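# Stand the corner cone beside the orange extension cord

## Task

Locate the orange extension cord lying across one of the hall's aisles, pick up the cone that sits in a corner of the hall, and set it upright on the floor immediately next to the cord. Never drive across the cord. Any fast drive, turn or arm motion into a fixed part of the hall other than the floor fails the task, and anything the robot carries, pushes or sets in motion counts as the robot. The robot must not topple or finish leaning.

## Robot and tools

ROBOT. TidyBot++: a base 0.54 m long, 0.50 m wide, 0.38 m tall on four powered casters, carrying a single seven-joint arm with a two-finger gripper. The shoulder sits 0.12 m ahead of the base centre and 0.68 m above the floor. The arm begins folded, hand pointing down, reaching up to 0.08 m beyond the base front with the elbow up to 1.15 m high. Cameras: base_camera, fixed low on the base front and tilted downward, and wrist_camera, which looks along the hand.

FRAMES. Base frame: origin on the floor below the base centre, x ahead, y to the left, z up, in metres. The odometry frame is the base frame as it stood when the scene began. base_odometry counts wheel rotation only (slip shows as travel); heading is in radians, positive to the left, between -3.142 and 3.142. base_tilt is in degrees, forward and right positive, with roughly a 1 degree built-in bias.

move. Arguments: base, joints, target, speeds, cameras, blocking. An action uses base, joints, target or a mix; its motions begin together.
- base: an object holding relative offsets from where the base last reported itself: translate_m (forward positive, -2 to 2 m), strafe_m (left positive, -2 to 2 m), rotate_rad (counter-clockwise seen from above positive, -6.3 to 6.3 rad). Translation is along the axes the base had when the command began.
- joints: an object of absolute targets by name, in radians: joint_1_rad (any angle; positive turns the arm clockwise from above, opposite to heading), joint_2_rad (-2.249 to 2.249, 0 = upper arm vertical, positive leans forward), joint_3_rad (any angle), joint_4_rad (-2.579 to 2.579, elbow, 0 = straight), joint_5_rad (any angle), joint_6_rad (-2.099 to 2.099, wrist), joint_7_rad (any angle; hand pointing down, 1.57 opens fingers left/right), and gripper_pos, a scale 0 (open, about 85 mm between pads) to 1 (closed). Unlimited joints go the short way round; send steps under half a turn.
- target: one flat list of seven numbers [x, y, z, qw, qx, qy, qz], an absolute hand pose in the base frame (metres, then a unit quaternion), in the same form as the hand_pose line. The hand point is midway between the finger pads; the hand's z axis runs along the fingers and the fingers close along its y axis. With target, joints may contain only gripper_pos.
- speeds: caps for this action only: translate_m and strafe_m 0.05 to 0.5 m/s, rotate_rad 0.1 to 1.57 rad/s. For a combined translate and strafe, give the cap under just one of them.
- cameras: list of base_camera, wrist_camera or all; [] returns no images. blocking: true (default) returns when everything has stopped; false returns in about 0.5 s while motion continues.
An unknown key makes the call invalid; an out-of-range value gets it refused. Each base motion times out after 14 s; no action exceeds 15 s.

OTHER TOOLS. wait(seconds 0 to 10, cameras) lets the scene run and returns the state. stop(cameras) brakes all running motions. zoom_image(camera, region [x0, y0, x1, y1] in pixels from the top-left, at most 504 by 504) enlarges part of that camera's latest image. read_manual(section "licences") only returns licence text. finished_scene(scene) ends the scene whose number is given; it is final, so the cone must already stand correctly.

RESULT LINES. pictures lists the image order. move gives done or the worst status. base_status, joint_status, hand_status report each motion: moving, done, off_target (stopped away from target, possibly still pushing), stopped, contact_stop or time_out (uncommanded stops), not_followed, torque_fault, limit_stop_at_motor_heat. hand_pose is the measured hand pose; hand_target is where the joint targets would put it. joint_positions, motor_effort (percent of maximum, bracketed peak), base_odometry, base_tilt, on_its_own (things not commanded). Warnings: "joint command not followed" with "cause:" (self-collision), "pose unreachable", "ARM HIT", MOTOR HOT, OVER-TEMPERATURE FAULT.

PRACTICE. Hand targets usually land within about 3 cm; correct by adding (wanted minus measured) to the last target. To hold still after a target, resend hand_target, not hand_pose. A held load makes the arm sag; never command a loaded joint to its current reading. Low, close, forward-pointing targets go badly. Grip at 1 means squeezing; done at 1 means nothing was grasped, off_target means something is held. A stop you did not order, or a refused call, cancels the remaining move, wait and finished_scene calls in that reply.

AVOID. Dropping the cone, releasing it while it moves, slams, hard hits or shoves, and heavy force on the gripper. Keep the arm clear of the base and fixed objects: it does not slow or steer. Arm snags above about 0.6 m while driving, or sideways swings with the arm stretched, can tip the robot; backing off or retracting the arm rights a slight lean. Torque limits are 104.5 N m (joint_1 to joint_4) and 51.3 N m (joint_5 to joint_7); exceeding one freezes the arm 10 s. Long stretched holds heat the motors. Keep wheels and cone off the cord.

Each tool is called after "Emit:" by a JSON object that holds its "method" and its "body", one argument or row to a line.

## Session

Emit:
{"method": "move", "body": {

}}

Scene clock: 0.00 s.
base_odometry: x=+0.000 y=+0.000 heading=+0.000
base_tilt: forward=+0.0 right=-0.2
base_status: not commanded
joint_positions: joint_1_rad=-0.003 joint_2_rad=-0.385 joint_3_rad=+3.142 joint_4_rad=-2.558 joint_5_rad=+0.000 joint_6_rad=-0.897 joint_7_rad=+1.524 gripper_pos=+0.000
joint_status: not commanded
motor_effort: joint_1_rad=+0 joint_2_rad=+0 joint_3_rad=+0 joint_4_rad=+14 joint_5_rad=+0 joint_6_rad=+0 joint_7_rad=+1
hand_pose: x=+0.2425 y=+0.0018 z=+0.5833 quat_wxyz=(-0.001, +0.999, -0.022, +0.036) (m; base frame)
hand_target: x=+0.2427 y=+0.0018 z=+0.5834 quat_wxyz=(-0.001, +0.999, -0.022, +0.036) (m; base frame)
hand_status: not commanded
pictures: base_camera, wrist_camera
Images, in order (width x height): base_camera 644x364, wrist_camera 644x476.

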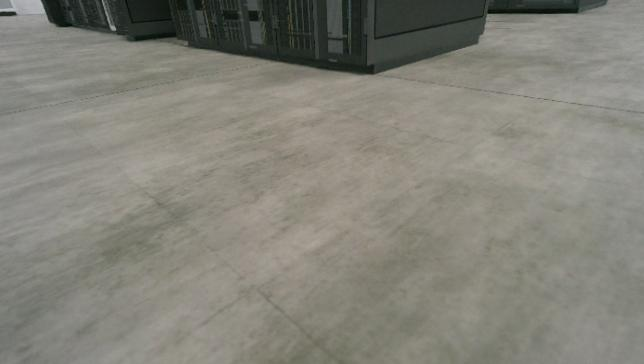

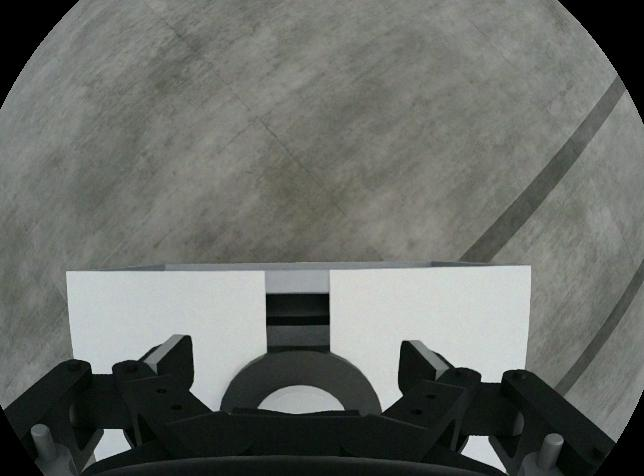

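Emit:
{"method": "move", "body": {
  "joints": {"joint_6_rad": 0.45}
}}

Scene clock: 2.07 s.
move: done
base_odometry: x=+0.000 y=+0.000 heading=+0.000
base_tilt: forward=+0.0 right=-0.2
base_status: not commanded
joint_positions: joint_1_rad=-0.003 joint_2_rad=-0.385 joint_3_rad=+3.142 joint_4_rad=-2.557 joint_5_rad=+0.000 joint_6_rad=+0.387 joint_7_rad=+1.524 gripper_pos=+0.000
joint_status: all done
motor_effort: joint_1_rad=+1(1) joint_2_rad=-5(5) joint_3_rad=-1(1) joint_4_rad=+19(19) joint_5_rad=+0(0) joint_6_rad=+8(9) joint_7_rad=+0(1)
hand_pose: x=+0.5244 y=+0.0023 z=+0.8273 quat_wxyz=(-0.016, +0.779, -0.018, +0.627) (m; base frame)
hand_target: x=+0.5280 y=+0.0023 z=+0.8468 quat_wxyz=(-0.016, +0.759, -0.017, +0.651) (m; base frame)
hand_status: not commanded
pictures: base_camera, wrist_camera
Images, in order (width x height): base_camera 644x364, wrist_camera 644x476.

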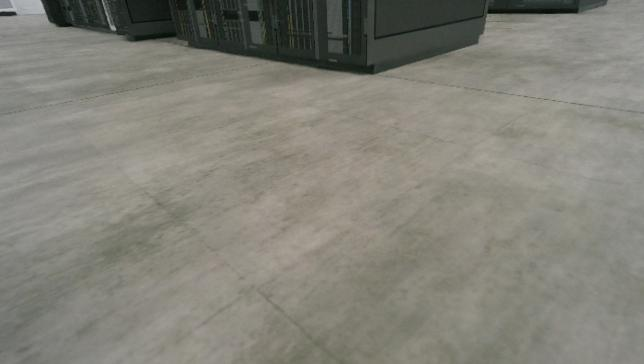

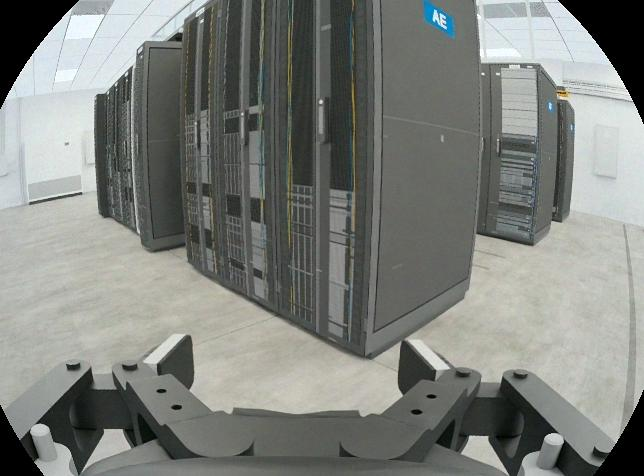

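Emit:
{"method": "move", "body": {
  "base": {"rotate_rad": 1.57}
}}

Emit:
{"method": "move", "body": {
  "base": {"rotate_rad": 1.57}
}}

Emit:
{"method": "move", "body": {
  "base": {"rotate_rad": 1.57}
}}

Scene clock: 4.53 s.
move: done
base_odometry: x=+0.000 y=+0.000 heading=+1.570
base_tilt: forward=+0.0 right=-0.2
base_status: done
joint_positions: joint_1_rad=-0.003 joint_2_rad=-0.385 joint_3_rad=+3.142 joint_4_rad=-2.557 joint_5_rad=+0.000 joint_6_rad=+0.387 joint_7_rad=+1.524 gripper_pos=+0.000
joint_status: not commanded
motor_effort: joint_1_rad=+1(2) joint_2_rad=-5(6) joint_3_rad=+0(3) joint_4_rad=+19(19) joint_5_rad=+0(1) joint_6_rad=+9(9) joint_7_rad=+0(1)
hand_pose: x=+0.5244 y=+0.0023 z=+0.8275 quat_wxyz=(-0.016, +0.779, -0.018, +0.627) (m; base frame)
hand_target: x=+0.5280 y=+0.0023 z=+0.8468 quat_wxyz=(-0.016, +0.759, -0.017, +0.651) (m; base frame)
hand_status: not commanded
pictures: base_camera, wrist_camera
Images, in order (width x height): base_camera 644x364, wrist_camera 644x476.

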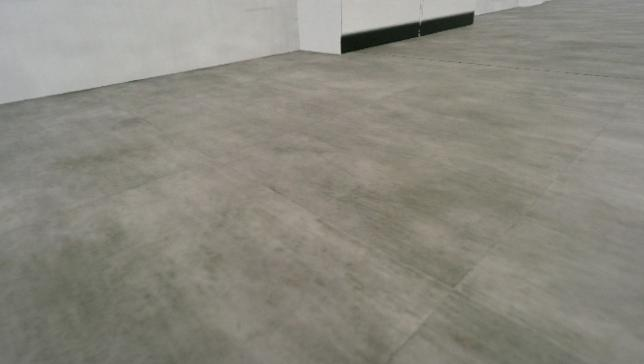

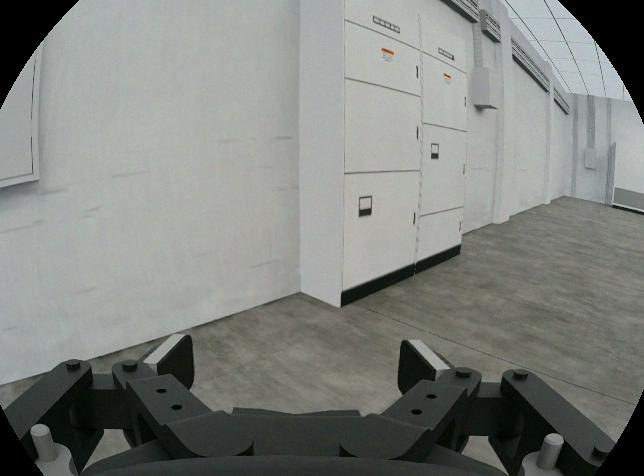

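Scene clock: 6.87 s.
move: done
base_odometry: x=+0.000 y=+0.000 heading=+3.139
base_tilt: forward=+0.0 right=-0.2
base_status: done
joint_positions: joint_1_rad=-0.003 joint_2_rad=-0.385 joint_3_rad=+3.142 joint_4_rad=-2.557 joint_5_rad=+0.000 joint_6_rad=+0.387 joint_7_rad=+1.524 gripper_pos=+0.000
joint_status: not commanded
motor_effort: joint_1_rad=+0(1) joint_2_rad=-5(6) joint_3_rad=+0(2) joint_4_rad=+19(19) joint_5_rad=+0(1) joint_6_rad=+8(9) joint_7_rad=+1(1)
hand_pose: x=+0.5244 y=+0.0024 z=+0.8276 quat_wxyz=(-0.016, +0.779, -0.018, +0.627) (m; base frame)
hand_target: x=+0.5280 y=+0.0023 z=+0.8468 quat_wxyz=(-0.016, +0.759, -0.017, +0.651) (m; base frame)
hand_status: not commanded
pictures: base_camera, wrist_camera
Images, in order (width x height): base_camera 644x364, wrist_camera 644x476.

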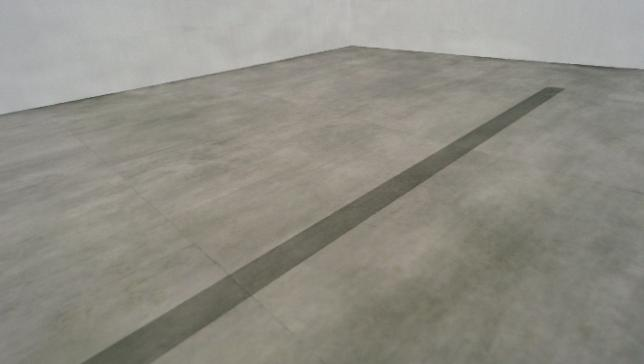

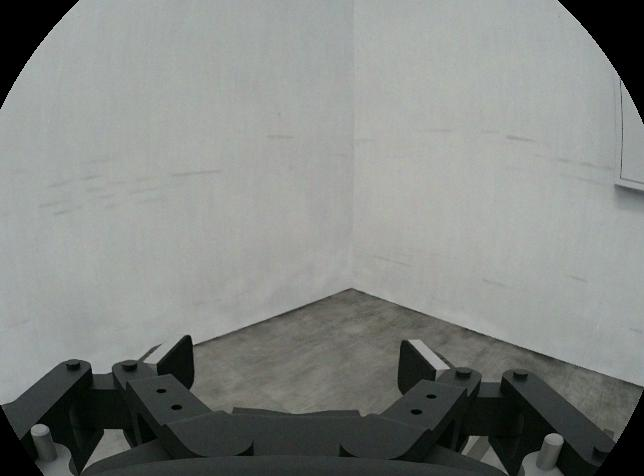

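Scene clock: 9.20 s.
move: done
base_odometry: x=+0.000 y=+0.000 heading=-1.575
base_tilt: forward=+0.0 right=-0.2
base_status: done
joint_positions: joint_1_rad=-0.003 joint_2_rad=-0.385 joint_3_rad=+3.142 joint_4_rad=-2.557 joint_5_rad=+0.000 joint_6_rad=+0.387 joint_7_rad=+1.524 gripper_pos=+0.000
joint_status: not commanded
motor_effort: joint_1_rad=+0(1) joint_2_rad=-5(6) joint_3_rad=+0(2) joint_4_rad=+19(19) joint_5_rad=+0(1) joint_6_rad=+8(9) joint_7_rad=+0(1)
hand_pose: x=+0.5244 y=+0.0024 z=+0.8276 quat_wxyz=(-0.016, +0.779, -0.017, +0.627) (m; base frame)
hand_target: x=+0.5280 y=+0.0023 z=+0.8468 quat_wxyz=(-0.016, +0.759, -0.017, +0.651) (m; base frame)
hand_status: not commanded
pictures: base_camera, wrist_camera
Images, in order (width x height): base_camera 644x364, wrist_camera 644x476.

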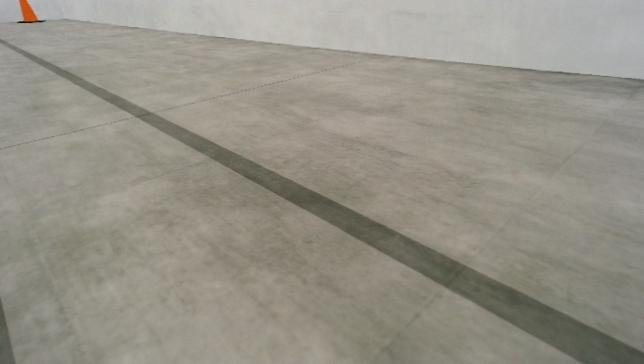

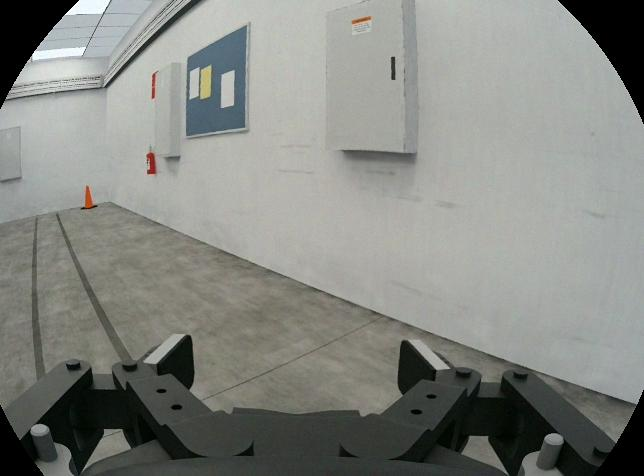

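Emit:
{"method": "move", "body": {
  "base": {"rotate_rad": 0.65}
}}

Scene clock: 11.03 s.
move: done
base_odometry: x=+0.000 y=+0.000 heading=-0.925
base_tilt: forward=+0.0 right=-0.2
base_status: done
joint_positions: joint_1_rad=-0.003 joint_2_rad=-0.385 joint_3_rad=+3.142 joint_4_rad=-2.557 joint_5_rad=+0.000 joint_6_rad=+0.387 joint_7_rad=+1.524 gripper_pos=+0.000
joint_status: not commanded
motor_effort: joint_1_rad=+1(1) joint_2_rad=-5(5) joint_3_rad=+0(2) joint_4_rad=+19(19) joint_5_rad=+0(1) joint_6_rad=+8(9) joint_7_rad=+0(1)
hand_pose: x=+0.5244 y=+0.0024 z=+0.8276 quat_wxyz=(-0.016, +0.779, -0.017, +0.627) (m; base frame)
hand_target: x=+0.5280 y=+0.0023 z=+0.8468 quat_wxyz=(-0.016, +0.759, -0.017, +0.651) (m; base frame)
hand_status: not commanded
pictures: base_camera, wrist_camera
Images, in order (width x height): base_camera 644x364, wrist_camera 644x476.

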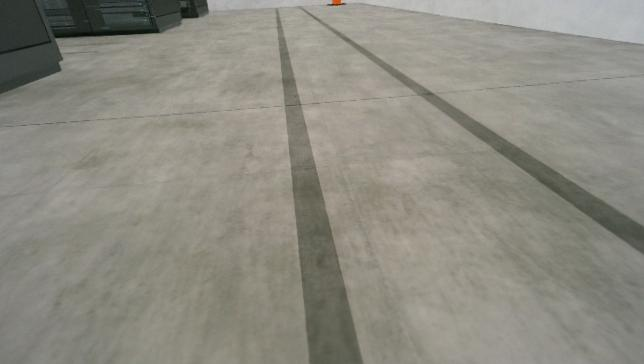

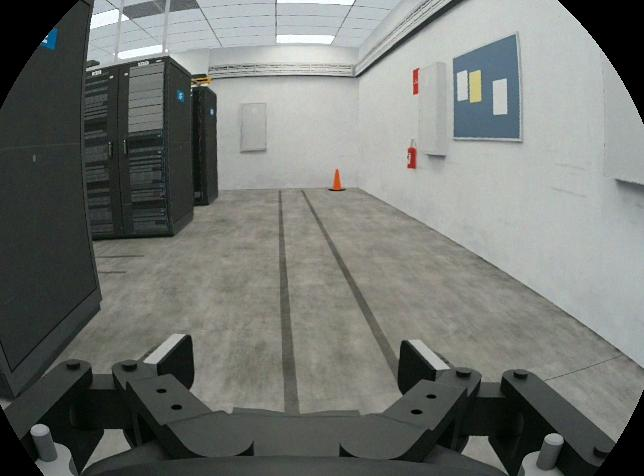

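Emit:
{"method": "zoom_image", "body": {
  "camera": "wrist_camera",
  "region": [80, 150, 400, 330]
}}

Scaled by 1.575.

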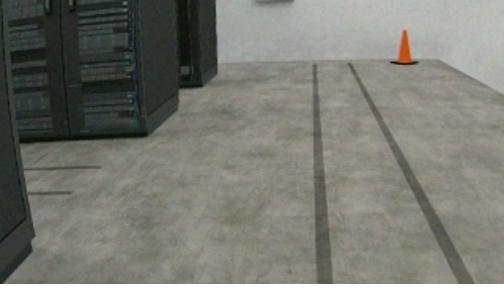

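Emit:
{"method": "move", "body": {
  "base": {"translate_m": 2.0, "rotate_rad": -0.04}
}}

Scene clock: 15.90 s.
move: done
base_odometry: x=+1.204 y=-1.597 heading=-0.964
base_tilt: forward=+0.0 right=-0.2
base_status: done
joint_positions: joint_1_rad=-0.002 joint_2_rad=-0.385 joint_3_rad=+3.142 joint_4_rad=-2.557 joint_5_rad=+0.000 joint_6_rad=+0.390 joint_7_rad=+1.524 gripper_pos=+0.000
joint_status: not commanded
motor_effort: joint_1_rad=+1(1) joint_2_rad=-5(8) joint_3_rad=+0(2) joint_4_rad=+19(20) joint_5_rad=+0(1) joint_6_rad=+8(9) joint_7_rad=+0(1)
hand_pose: x=+0.5245 y=+0.0022 z=+0.8284 quat_wxyz=(-0.016, +0.778, -0.018, +0.628) (m; base frame)
hand_target: x=+0.5280 y=+0.0023 z=+0.8468 quat_wxyz=(-0.016, +0.759, -0.017, +0.651) (m; base frame)
hand_status: not commanded
pictures: base_camera, wrist_camera
Images, in order (width x height): base_camera 644x364, wrist_camera 644x476.

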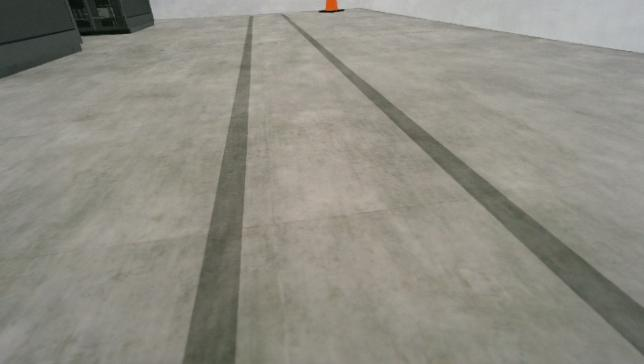

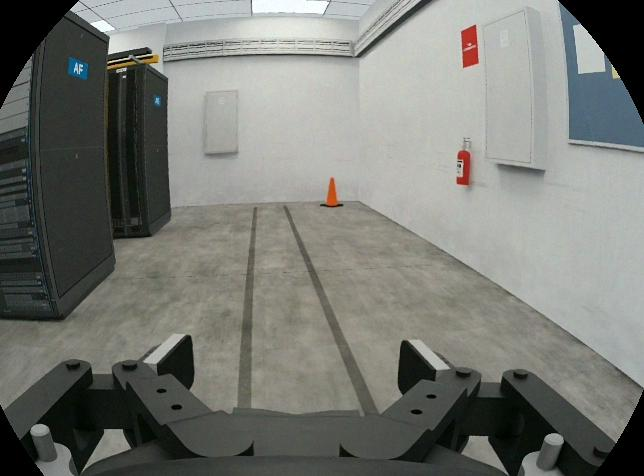

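Emit:
{"method": "move", "body": {
  "base": {"translate_m": 2.0},
  "joints": {"joint_1_rad": -1.3}
}}

Scene clock: 20.80 s.
move: done
base_odometry: x=+2.344 y=-3.241 heading=-0.964
base_tilt: forward=+0.0 right=-0.2
base_status: done
joint_positions: joint_1_rad=-1.286 joint_2_rad=-0.385 joint_3_rad=+3.142 joint_4_rad=-2.557 joint_5_rad=+0.000 joint_6_rad=+0.390 joint_7_rad=+1.524 gripper_pos=+0.000
joint_status: all done
motor_effort: joint_1_rad=+0(1) joint_2_rad=-5(6) joint_3_rad=+0(2) joint_4_rad=+19(20) joint_5_rad=+0(1) joint_6_rad=+8(9) joint_7_rad=+0(1)
hand_pose: x=+0.2319 y=+0.3895 z=+0.8286 quat_wxyz=(-0.389, +0.633, +0.451, +0.494) (m; base frame)
hand_target: x=+0.2272 y=+0.3944 z=+0.8468 quat_wxyz=(-0.406, +0.615, +0.445, +0.509) (m; base frame)
hand_status: not commanded
pictures: base_camera, wrist_camera
Images, in order (width x height): base_camera 644x364, wrist_camera 644x476.

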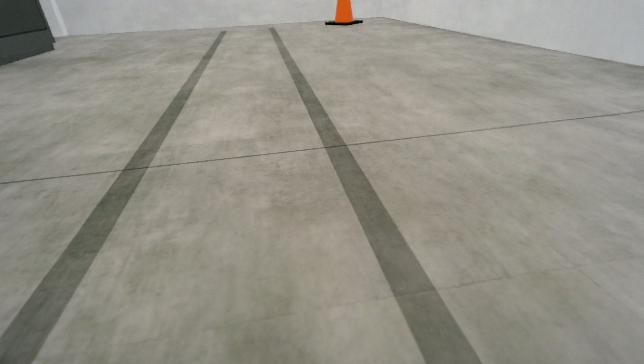

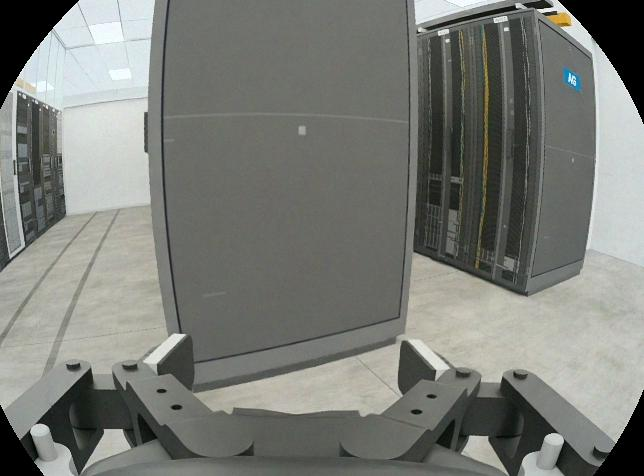

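Emit:
{"method": "zoom_image", "body": {
  "camera": "wrist_camera",
  "region": [0, 170, 180, 330]
}}

Emit:
{"method": "zoom_image", "body": {
  "camera": "base_camera",
  "region": [240, 0, 440, 80]
}}

Scaled by 2.800.

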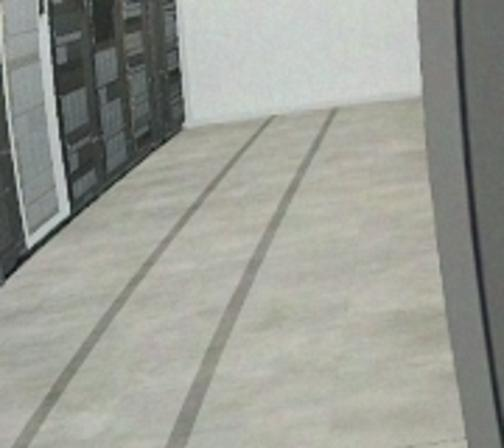

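Scaled by 2.520.

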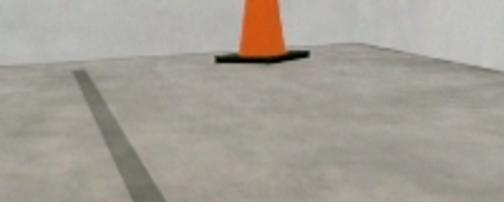

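Emit:
{"method": "move", "body": {
  "base": {"translate_m": 2.0, "rotate_rad": -0.06}
}}

Scene clock: 25.67 s.
move: done
base_odometry: x=+3.484 y=-4.884 heading=-1.025
base_tilt: forward=+0.0 right=-0.2
base_status: done
joint_positions: joint_1_rad=-1.291 joint_2_rad=-0.385 joint_3_rad=+3.142 joint_4_rad=-2.557 joint_5_rad=+0.000 joint_6_rad=+0.390 joint_7_rad=+1.524 gripper_pos=+0.000
joint_status: not commanded
motor_effort: joint_1_rad=+0(2) joint_2_rad=-5(6) joint_3_rad=+0(2) joint_4_rad=+19(20) joint_5_rad=+0(1) joint_6_rad=+9(9) joint_7_rad=+0(1)
hand_pose: x=+0.2299 y=+0.3901 z=+0.8286 quat_wxyz=(-0.390, +0.632, +0.453, +0.493) (m; base frame)
hand_target: x=+0.2272 y=+0.3944 z=+0.8468 quat_wxyz=(-0.406, +0.615, +0.445, +0.509) (m; base frame)
hand_status: not commanded
pictures: base_camera, wrist_camera
Images, in order (width x height): base_camera 644x364, wrist_camera 644x476.

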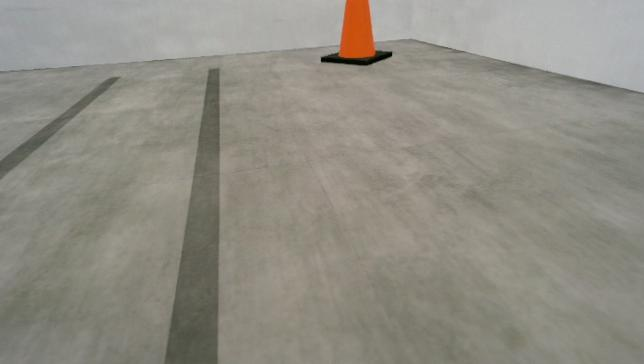

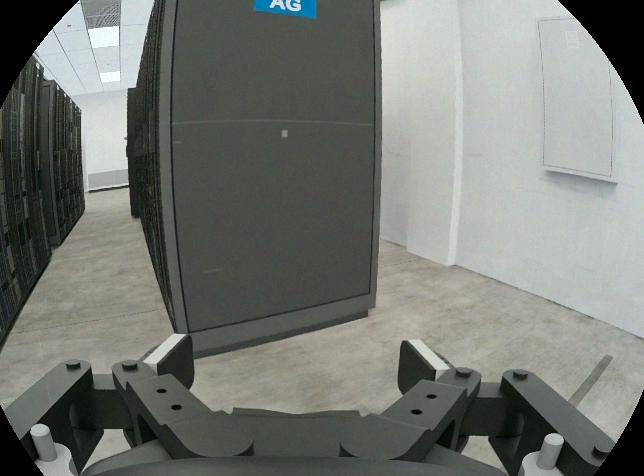

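Emit:
{"method": "zoom_image", "body": {
  "camera": "wrist_camera",
  "region": [0, 160, 180, 320]
}}

Emit:
{"method": "zoom_image", "body": {
  "camera": "base_camera",
  "region": [300, 0, 440, 80]
}}

Scaled by 2.800.

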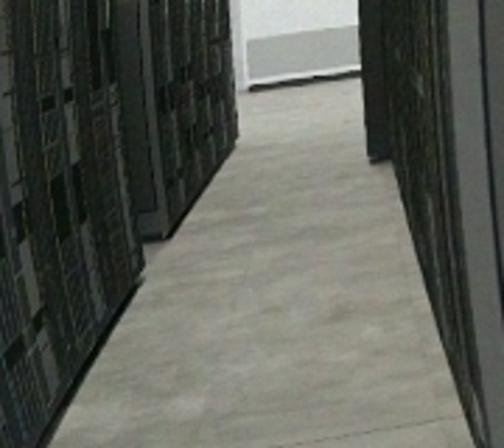

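Scaled by 3.600.

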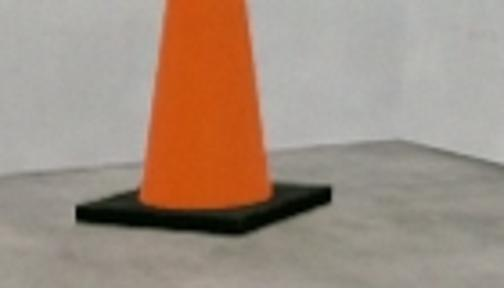

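Emit:
{"method": "move", "body": {
  "base": {"translate_m": 1.2, "strafe_m": -0.19},
  "joints": {"joint_1_rad": 0.0, "joint_6_rad": 0.0}
}}

Scene clock: 30.27 s.
move: done
base_odometry: x=+3.945 y=-6.008 heading=-1.025
base_tilt: forward=+0.0 right=-0.2
base_status: done
joint_positions: joint_1_rad=-0.015 joint_2_rad=-0.385 joint_3_rad=+3.142 joint_4_rad=-2.557 joint_5_rad=+0.000 joint_6_rad=+0.054 joint_7_rad=+1.524 gripper_pos=+0.000
joint_status: all done
motor_effort: joint_1_rad=+0(2) joint_2_rad=-4(6) joint_3_rad=-1(2) joint_4_rad=+18(19) joint_5_rad=+0(1) joint_6_rad=+8(9) joint_7_rad=+0(1)
hand_pose: x=+0.4860 y=+0.0067 z=+0.7320 quat_wxyz=(-0.015, +0.872, -0.014, +0.490) (m; base frame)
hand_target: x=+0.4769 y=+0.0013 z=+0.7176 quat_wxyz=(-0.011, +0.885, -0.021, +0.466) (m; base frame)
hand_status: not commanded
pictures: base_camera, wrist_camera
Images, in order (width x height): base_camera 644x364, wrist_camera 644x476.

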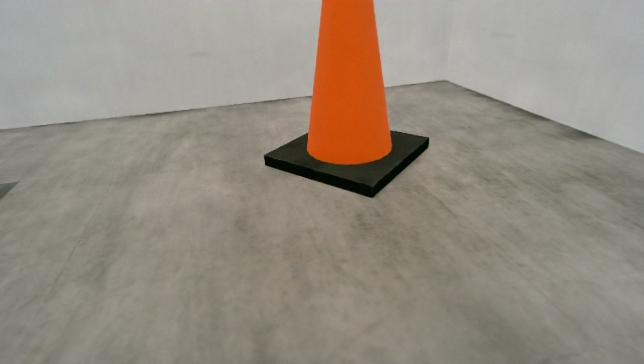

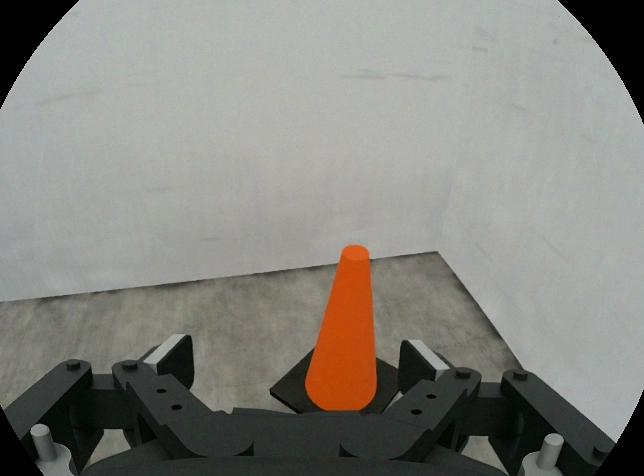

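Emit:
{"method": "move", "body": {
  "base": {"translate_m": 0.34, "strafe_m": -0.068},
  "joints": {"joint_1_rad": 0.0, "joint_2_rad": 0.496, "joint_4_rad": -1.541, "joint_6_rad": -1.105, "joint_7_rad": 1.57}
}}

Scene clock: 33.70 s.
move: done
base_odometry: x=+4.064 y=-6.334 heading=-1.024
base_tilt: forward=+0.0 right=-0.2
base_status: done
joint_positions: joint_1_rad=-0.014 joint_2_rad=+0.475 joint_3_rad=+3.142 joint_4_rad=-1.560 joint_5_rad=+0.000 joint_6_rad=-1.044 joint_7_rad=+1.524 gripper_pos=+0.000
joint_status: all done
motor_effort: joint_1_rad=+0(2) joint_2_rad=-32(34) joint_3_rad=-2(2) joint_4_rad=+15(20) joint_5_rad=+0(0) joint_6_rad=+1(9) joint_7_rad=+0(2)
hand_pose: x=+0.6117 y=+0.0082 z=+0.6045 quat_wxyz=(-0.001, +0.999, -0.017, +0.031) (m; base frame)
hand_target: x=+0.5999 y=+0.0015 z=+0.5993 quat_wxyz=(+0.000, +1.000, -0.001, +0.000) (m; base frame)
hand_status: not commanded
pictures: base_camera, wrist_camera
Images, in order (width x height): base_camera 644x364, wrist_camera 644x476.

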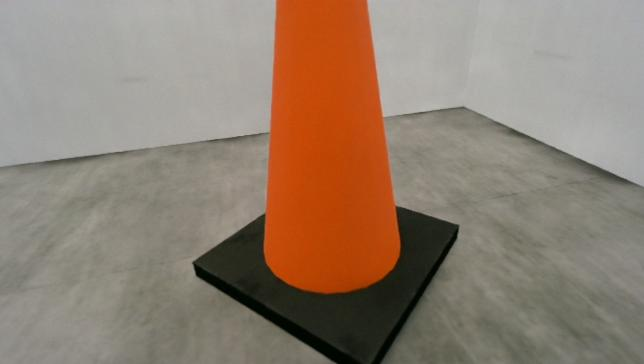

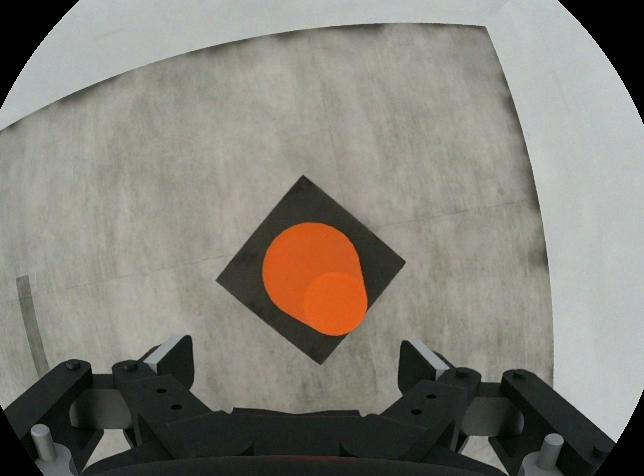

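Emit:
{"method": "move", "body": {
  "joints": {"joint_1_rad": 0.052, "joint_2_rad": 0.560, "joint_4_rad": -1.447, "joint_6_rad": -1.198, "joint_7_rad": 1.616}
}}

Scene clock: 35.67 s.
move: done
base_odometry: x=+4.064 y=-6.334 heading=-1.024
base_tilt: forward=+0.0 right=-0.2
base_status: not commanded
joint_positions: joint_1_rad=+0.044 joint_2_rad=+0.539 joint_3_rad=+3.142 joint_4_rad=-1.463 joint_5_rad=+0.000 joint_6_rad=-1.138 joint_7_rad=+1.555 gripper_pos=+0.000
joint_status: all done
motor_effort: joint_1_rad=+0(2) joint_2_rad=-34(35) joint_3_rad=-1(2) joint_4_rad=+15(16) joint_5_rad=+0(1) joint_6_rad=+1(2) joint_7_rad=-1(1)
hand_pose: x=+0.6206 y=-0.0204 z=+0.6000 quat_wxyz=(+0.000, +1.000, -0.030, +0.001) (m; base frame)
hand_target: x=+0.6071 y=-0.0239 z=+0.5948 quat_wxyz=(-0.002, +0.999, -0.003, -0.032) (m; base frame)
hand_status: not commanded
pictures: base_camera, wrist_camera
Images, in order (width x height): base_camera 644x364, wrist_camera 644x476.

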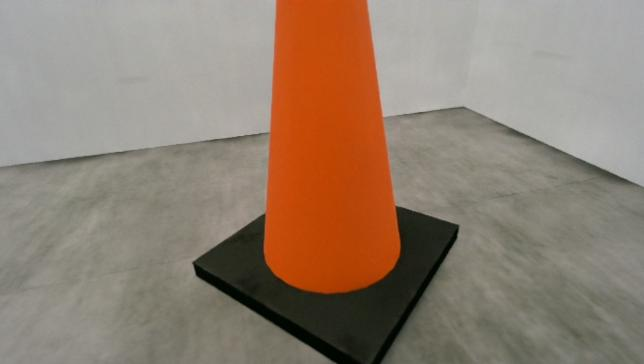

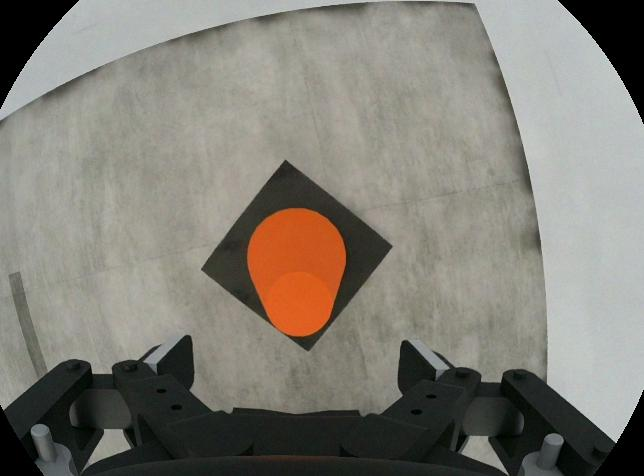

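Emit:
{"method": "move", "body": {
  "joints": {"joint_1_rad": 0.049, "joint_2_rad": 0.784, "joint_4_rad": -1.590, "joint_6_rad": -0.832}
}}

Scene clock: 37.40 s.
move: done
base_odometry: x=+4.064 y=-6.334 heading=-1.024
base_tilt: forward=+0.0 right=-0.2
base_status: not commanded
joint_positions: joint_1_rad=+0.044 joint_2_rad=+0.782 joint_3_rad=+3.142 joint_4_rad=-1.583 joint_5_rad=+0.000 joint_6_rad=-0.892 joint_7_rad=+1.555 gripper_pos=+0.000
joint_status: all done
motor_effort: joint_1_rad=+0(1) joint_2_rad=-37(41) joint_3_rad=-1(2) joint_4_rad=+11(15) joint_5_rad=+0(0) joint_6_rad=-1(1) joint_7_rad=+0(1)
hand_pose: x=+0.5998 y=-0.0196 z=+0.4469 quat_wxyz=(-0.001, +0.998, -0.030, -0.057) (m; base frame)
hand_target: x=+0.6139 y=-0.0228 z=+0.4429 quat_wxyz=(-0.002, +0.999, -0.002, -0.032) (m; base frame)
hand_status: not commanded
pictures: base_camera, wrist_camera
Images, in order (width x height): base_camera 644x364, wrist_camera 644x476.

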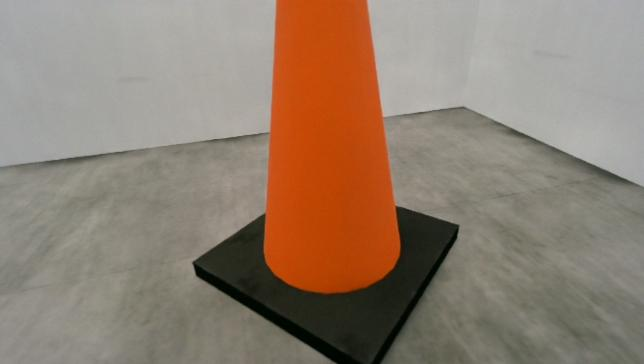

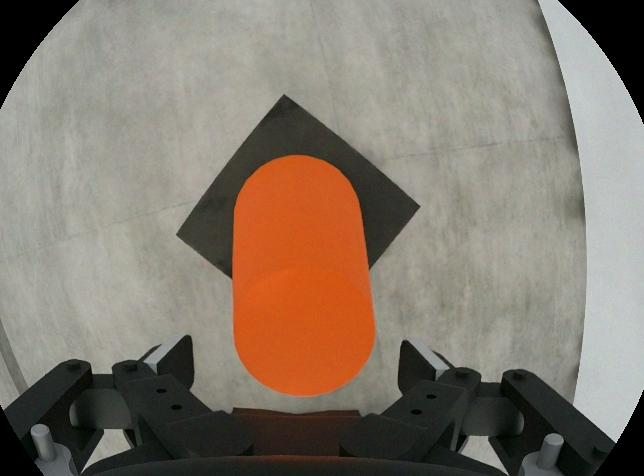

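Emit:
{"method": "move", "body": {
  "joints": {"joint_1_rad": 0.052, "joint_2_rad": 0.765, "joint_4_rad": -1.614, "joint_6_rad": -0.712}
}}

Scene clock: 38.17 s.
move: done
base_odometry: x=+4.064 y=-6.334 heading=-1.024
base_tilt: forward=+0.0 right=-0.2
base_status: not commanded
joint_positions: joint_1_rad=+0.044 joint_2_rad=+0.777 joint_3_rad=+3.142 joint_4_rad=-1.605 joint_5_rad=+0.000 joint_6_rad=-0.758 joint_7_rad=+1.555 gripper_pos=+0.000
joint_status: all done
motor_effort: joint_1_rad=+0(1) joint_2_rad=-37(38) joint_3_rad=-1(2) joint_4_rad=+11(12) joint_5_rad=+0(0) joint_6_rad=+0(1) joint_7_rad=-1(1)
hand_pose: x=+0.6307 y=-0.0209 z=+0.4428 quat_wxyz=(+0.000, +1.000, -0.030, +0.001) (m; base frame)
hand_target: x=+0.6427 y=-0.0258 z=+0.4472 quat_wxyz=(+0.001, +1.000, -0.004, +0.025) (m; base frame)
hand_status: not commanded
pictures: base_camera, wrist_camera
Images, in order (width x height): base_camera 644x364, wrist_camera 644x476.

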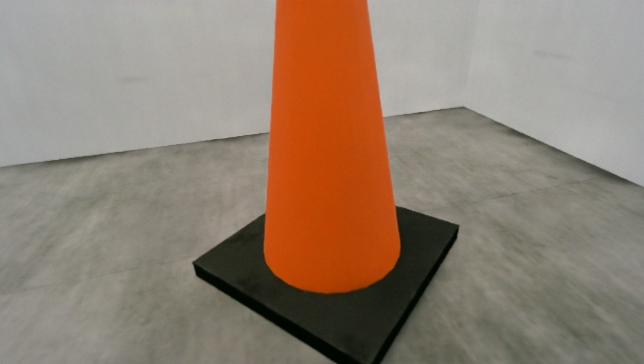

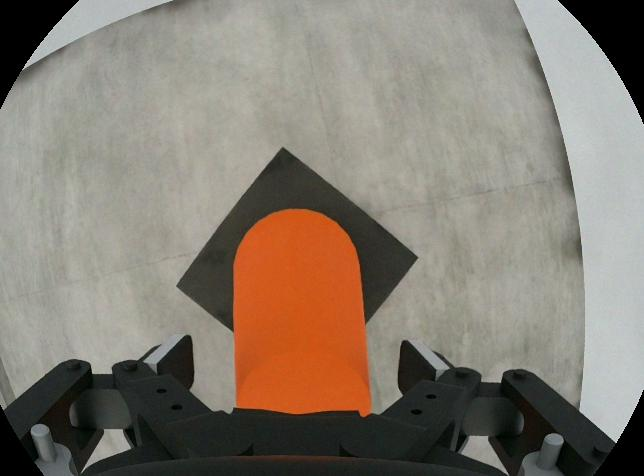

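Emit:
{"method": "move", "body": {
  "joints": {"gripper_pos": 0.6}
}}

Scene clock: 39.13 s.
move: off_target
base_odometry: x=+4.064 y=-6.334 heading=-1.024
base_tilt: forward=+0.0 right=-0.2
base_status: not commanded
joint_positions: joint_1_rad=+0.049 joint_2_rad=+0.772 joint_3_rad=+3.142 joint_4_rad=-1.607 joint_5_rad=+0.000 joint_6_rad=-0.757 joint_7_rad=+1.559 gripper_pos=+0.469
joint_status: gripper_pos off_target (ended at +0.469, target +0.600)
motor_effort: joint_1_rad=+0(5) joint_2_rad=-37(41) joint_3_rad=-2(7) joint_4_rad=+12(14) joint_5_rad=-1(5) joint_6_rad=+0(3) joint_7_rad=+0(1)
hand_pose: x=+0.6309 y=-0.0239 z=+0.4448 quat_wxyz=(+0.000, +1.000, -0.031, +0.003) (m; base frame)
hand_target: x=+0.6427 y=-0.0258 z=+0.4472 quat_wxyz=(+0.001, +1.000, -0.004, +0.025) (m; base frame)
hand_status: not commanded
pictures: base_camera, wrist_camera
Images, in order (width x height): base_camera 644x364, wrist_camera 644x476.

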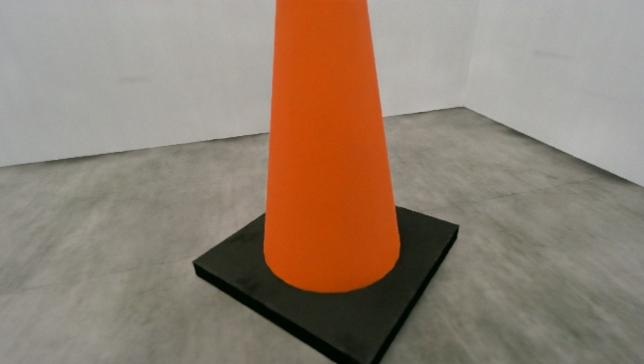

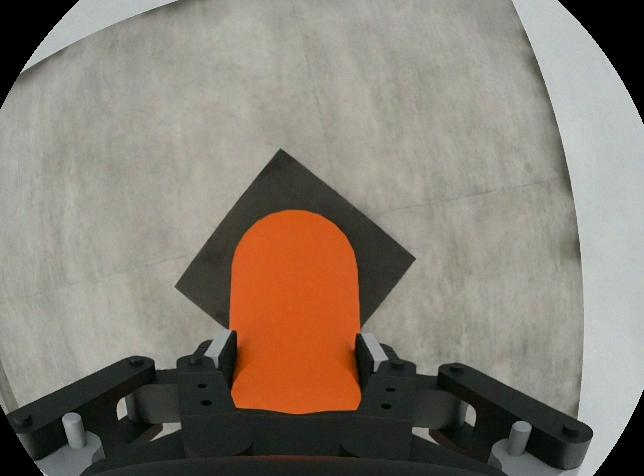

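Emit:
{"method": "move", "body": {
  "joints": {"gripper_pos": 0.75}
}}

Emit:
{"method": "move", "body": {
  "joints": {"joint_2_rad": 0.684, "joint_4_rad": -1.564, "joint_6_rad": -0.93}
}}

Scene clock: 40.13 s.
move: off_target
base_odometry: x=+4.064 y=-6.334 heading=-1.024
base_tilt: forward=+0.0 right=-0.2
base_status: not commanded
joint_positions: joint_1_rad=+0.049 joint_2_rad=+0.772 joint_3_rad=+3.142 joint_4_rad=-1.607 joint_5_rad=+0.000 joint_6_rad=-0.757 joint_7_rad=+1.559 gripper_pos=+0.469
joint_status: gripper_pos off_target (ended at +0.469, target +0.750)
motor_effort: joint_1_rad=+1(2) joint_2_rad=-38(38) joint_3_rad=-1(1) joint_4_rad=+12(12) joint_5_rad=+0(0) joint_6_rad=+0(1) joint_7_rad=+0(1)
hand_pose: x=+0.6309 y=-0.0238 z=+0.4448 quat_wxyz=(+0.000, +1.000, -0.031, +0.003) (m; base frame)
hand_target: x=+0.6427 y=-0.0258 z=+0.4472 quat_wxyz=(+0.001, +1.000, -0.004, +0.025) (m; base frame)
hand_status: not commanded
pictures: base_camera, wrist_camera
Images, in order (width x height): base_camera 644x364, wrist_camera 644x476.

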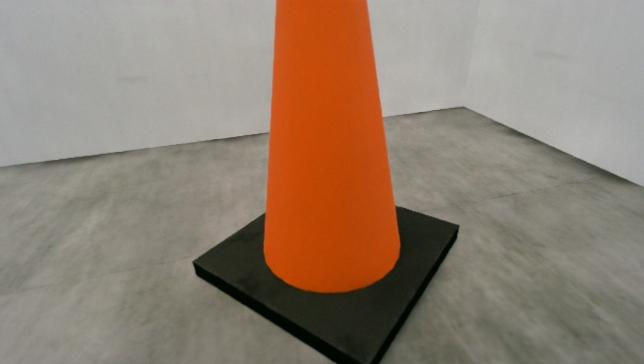

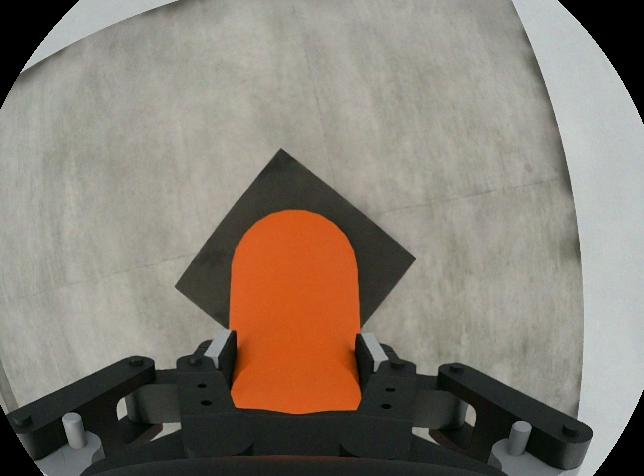

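Scene clock: 41.17 s.
move: off_target
base_odometry: x=+4.064 y=-6.334 heading=-1.024
base_tilt: forward=+0.0 right=-0.2
base_status: not commanded
joint_positions: joint_1_rad=+0.049 joint_2_rad=+0.755 joint_3_rad=+3.142 joint_4_rad=-1.591 joint_5_rad=+0.000 joint_6_rad=-0.869 joint_7_rad=+1.559 gripper_pos=+0.471
joint_status: joint_2_rad off_target (ended at +0.755, target +0.684); the others done
motor_effort: joint_1_rad=+0(1) joint_2_rad=-46(47) joint_3_rad=-2(2) joint_4_rad=+14(17) joint_5_rad=+0(1) joint_6_rad=-3(4) joint_7_rad=+1(1)
hand_pose: x=+0.6082 y=-0.0226 z=+0.4576 quat_wxyz=(-0.001, +0.999, -0.031, -0.037) (m; base frame)
hand_target: x=+0.6179 y=-0.0245 z=+0.4999 quat_wxyz=(-0.001, +1.000, -0.004, -0.018) (m; base frame)
hand_status: not commanded
pictures: base_camera, wrist_camera
Images, in order (width x height): base_camera 644x364, wrist_camera 644x476.

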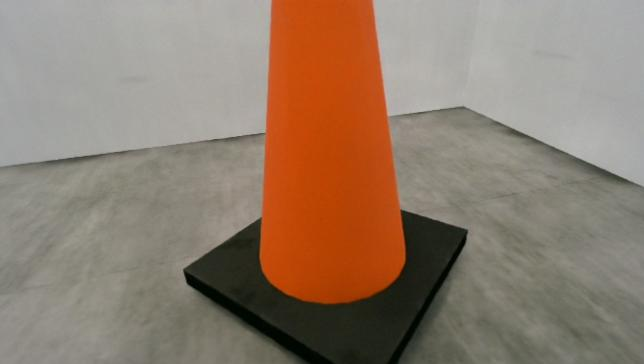

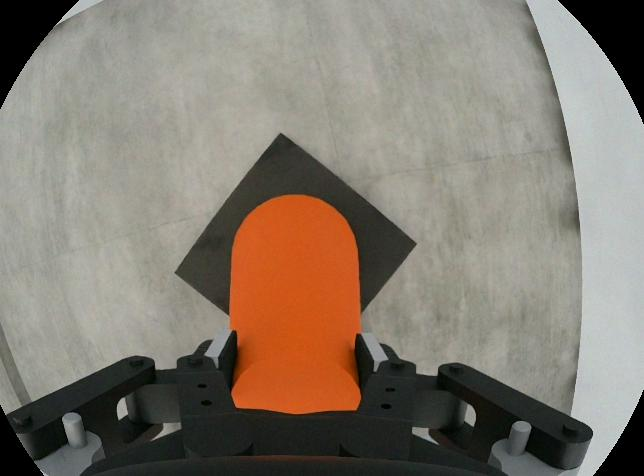

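Emit:
{"method": "move", "body": {
  "joints": {"joint_2_rad": 0.12, "joint_4_rad": -1.25, "joint_6_rad": -1.73}
}}

Scene clock: 43.97 s.
move: off_target
base_odometry: x=+4.064 y=-6.334 heading=-1.024
base_tilt: forward=+0.0 right=-0.2
base_status: not commanded
joint_positions: joint_1_rad=+0.049 joint_2_rad=+0.169 joint_3_rad=+3.142 joint_4_rad=-1.297 joint_5_rad=+0.000 joint_6_rad=-1.687 joint_7_rad=+1.559 gripper_pos=+0.471
joint_status: joint_2_rad off_target (ended at +0.169, target +0.120); joint_4_rad off_target (ended at -1.297, target -1.250); the others done
motor_effort: joint_1_rad=+0(1) joint_2_rad=-31(50) joint_3_rad=-1(2) joint_4_rad=+23(25) joint_5_rad=+0(0) joint_6_rad=-2(3) joint_7_rad=+0(1)
hand_pose: x=+0.4985 y=-0.0172 z=+0.8182 quat_wxyz=(+0.000, +1.000, -0.031, -0.006) (m; base frame)
hand_target: x=+0.4899 y=-0.0178 z=+0.8512 quat_wxyz=(+0.001, +1.000, -0.003, +0.021) (m; base frame)
hand_status: not commanded
pictures: base_camera, wrist_camera
Images, in order (width x height): base_camera 644x364, wrist_camera 644x476.

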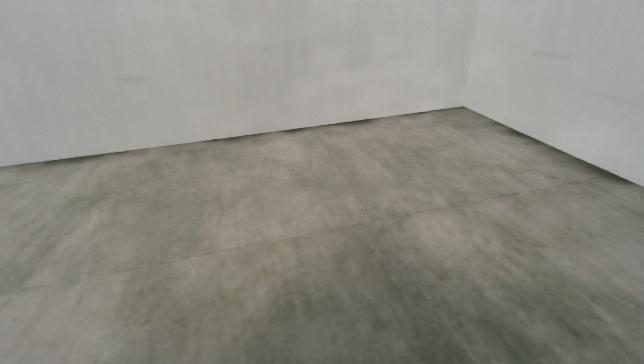

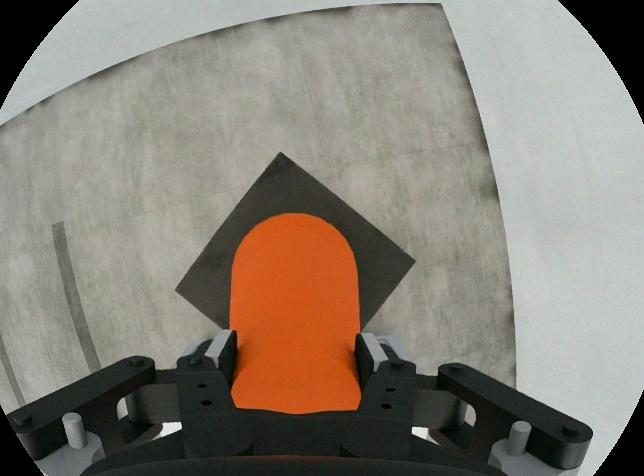

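Emit:
{"method": "move", "body": {
  "base": {"rotate_rad": 1.5}
}}

Scene clock: 46.80 s.
move: done
base_odometry: x=+4.064 y=-6.334 heading=+0.475
base_tilt: forward=+0.0 right=-0.2
base_status: done
joint_positions: joint_1_rad=+0.045 joint_2_rad=+0.169 joint_3_rad=+3.136 joint_4_rad=-1.294 joint_5_rad=-0.001 joint_6_rad=-1.693 joint_7_rad=+1.559 gripper_pos=+0.471
joint_status: not commanded
motor_effort: joint_1_rad=+1(5) joint_2_rad=-31(34) joint_3_rad=-1(4) joint_4_rad=+24(24) joint_5_rad=+0(5) joint_6_rad=+0(5) joint_7_rad=+0(1)
hand_pose: x=+0.4975 y=-0.0135 z=+0.8192 quat_wxyz=(-0.001, +1.000, -0.026, -0.007) (m; base frame)
hand_target: x=+0.4899 y=-0.0178 z=+0.8512 quat_wxyz=(+0.001, +1.000, -0.003, +0.021) (m; base frame)
hand_status: not commanded
pictures: base_camera, wrist_camera
Images, in order (width x height): base_camera 644x364, wrist_camera 644x476.

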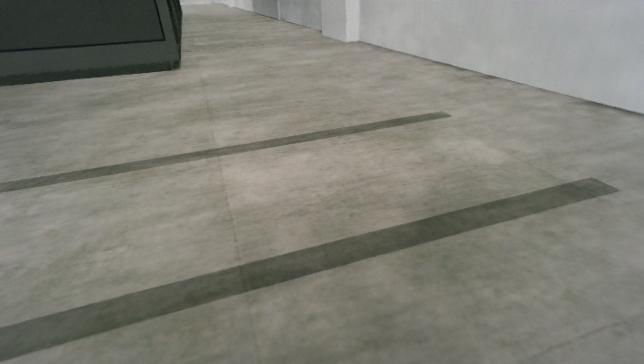

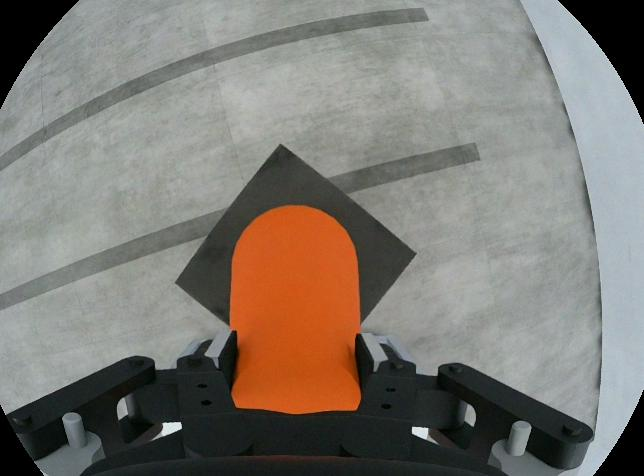

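Emit:
{"method": "zoom_image", "body": {
  "camera": "base_camera",
  "region": [160, 0, 380, 120]
}}

Scaled by 2.291.

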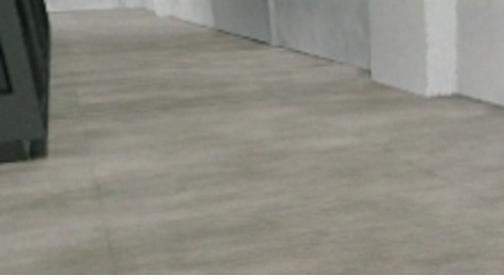

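Emit:
{"method": "move", "body": {
  "base": {"rotate_rad": 0.31, "strafe_m": -0.4},
  "cameras": ["base_camera"]
}}

Emit:
{"method": "zoom_image", "body": {
  "camera": "base_camera",
  "region": [240, 0, 400, 90]
}}

Scene clock: 49.57 s.
move: done
base_odometry: x=+4.247 y=-6.689 heading=+0.786
base_tilt: forward=+0.0 right=-0.2
base_status: done
joint_positions: joint_1_rad=+0.053 joint_2_rad=+0.169 joint_3_rad=+3.138 joint_4_rad=-1.294 joint_5_rad=-0.004 joint_6_rad=-1.694 joint_7_rad=+1.559 gripper_pos=+0.471
joint_status: not commanded
motor_effort: joint_1_rad=+1(6) joint_2_rad=-31(32) joint_3_rad=-1(4) joint_4_rad=+23(24) joint_5_rad=+0(6) joint_6_rad=-2(3) joint_7_rad=+0(1)
hand_pose: x=+0.4971 y=-0.0166 z=+0.8193 quat_wxyz=(-0.002, +0.999, -0.031, -0.008) (m; base frame)
hand_target: x=+0.4899 y=-0.0178 z=+0.8512 quat_wxyz=(+0.001, +1.000, -0.003, +0.021) (m; base frame)
hand_status: not commanded
pictures: base_camera
Images, in order (width x height): base_camera 644x364.

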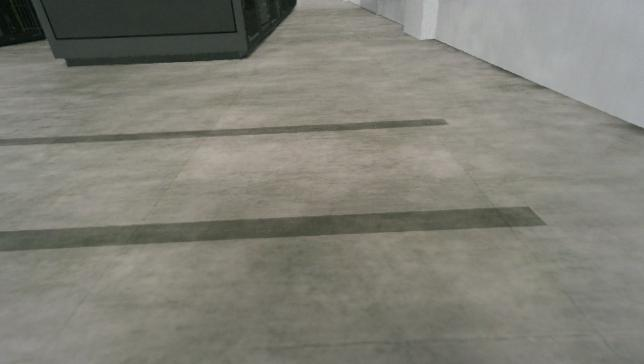

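Scaled by 3.150.

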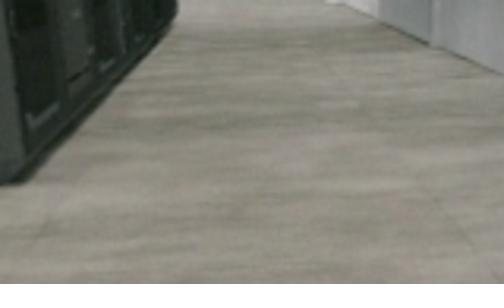

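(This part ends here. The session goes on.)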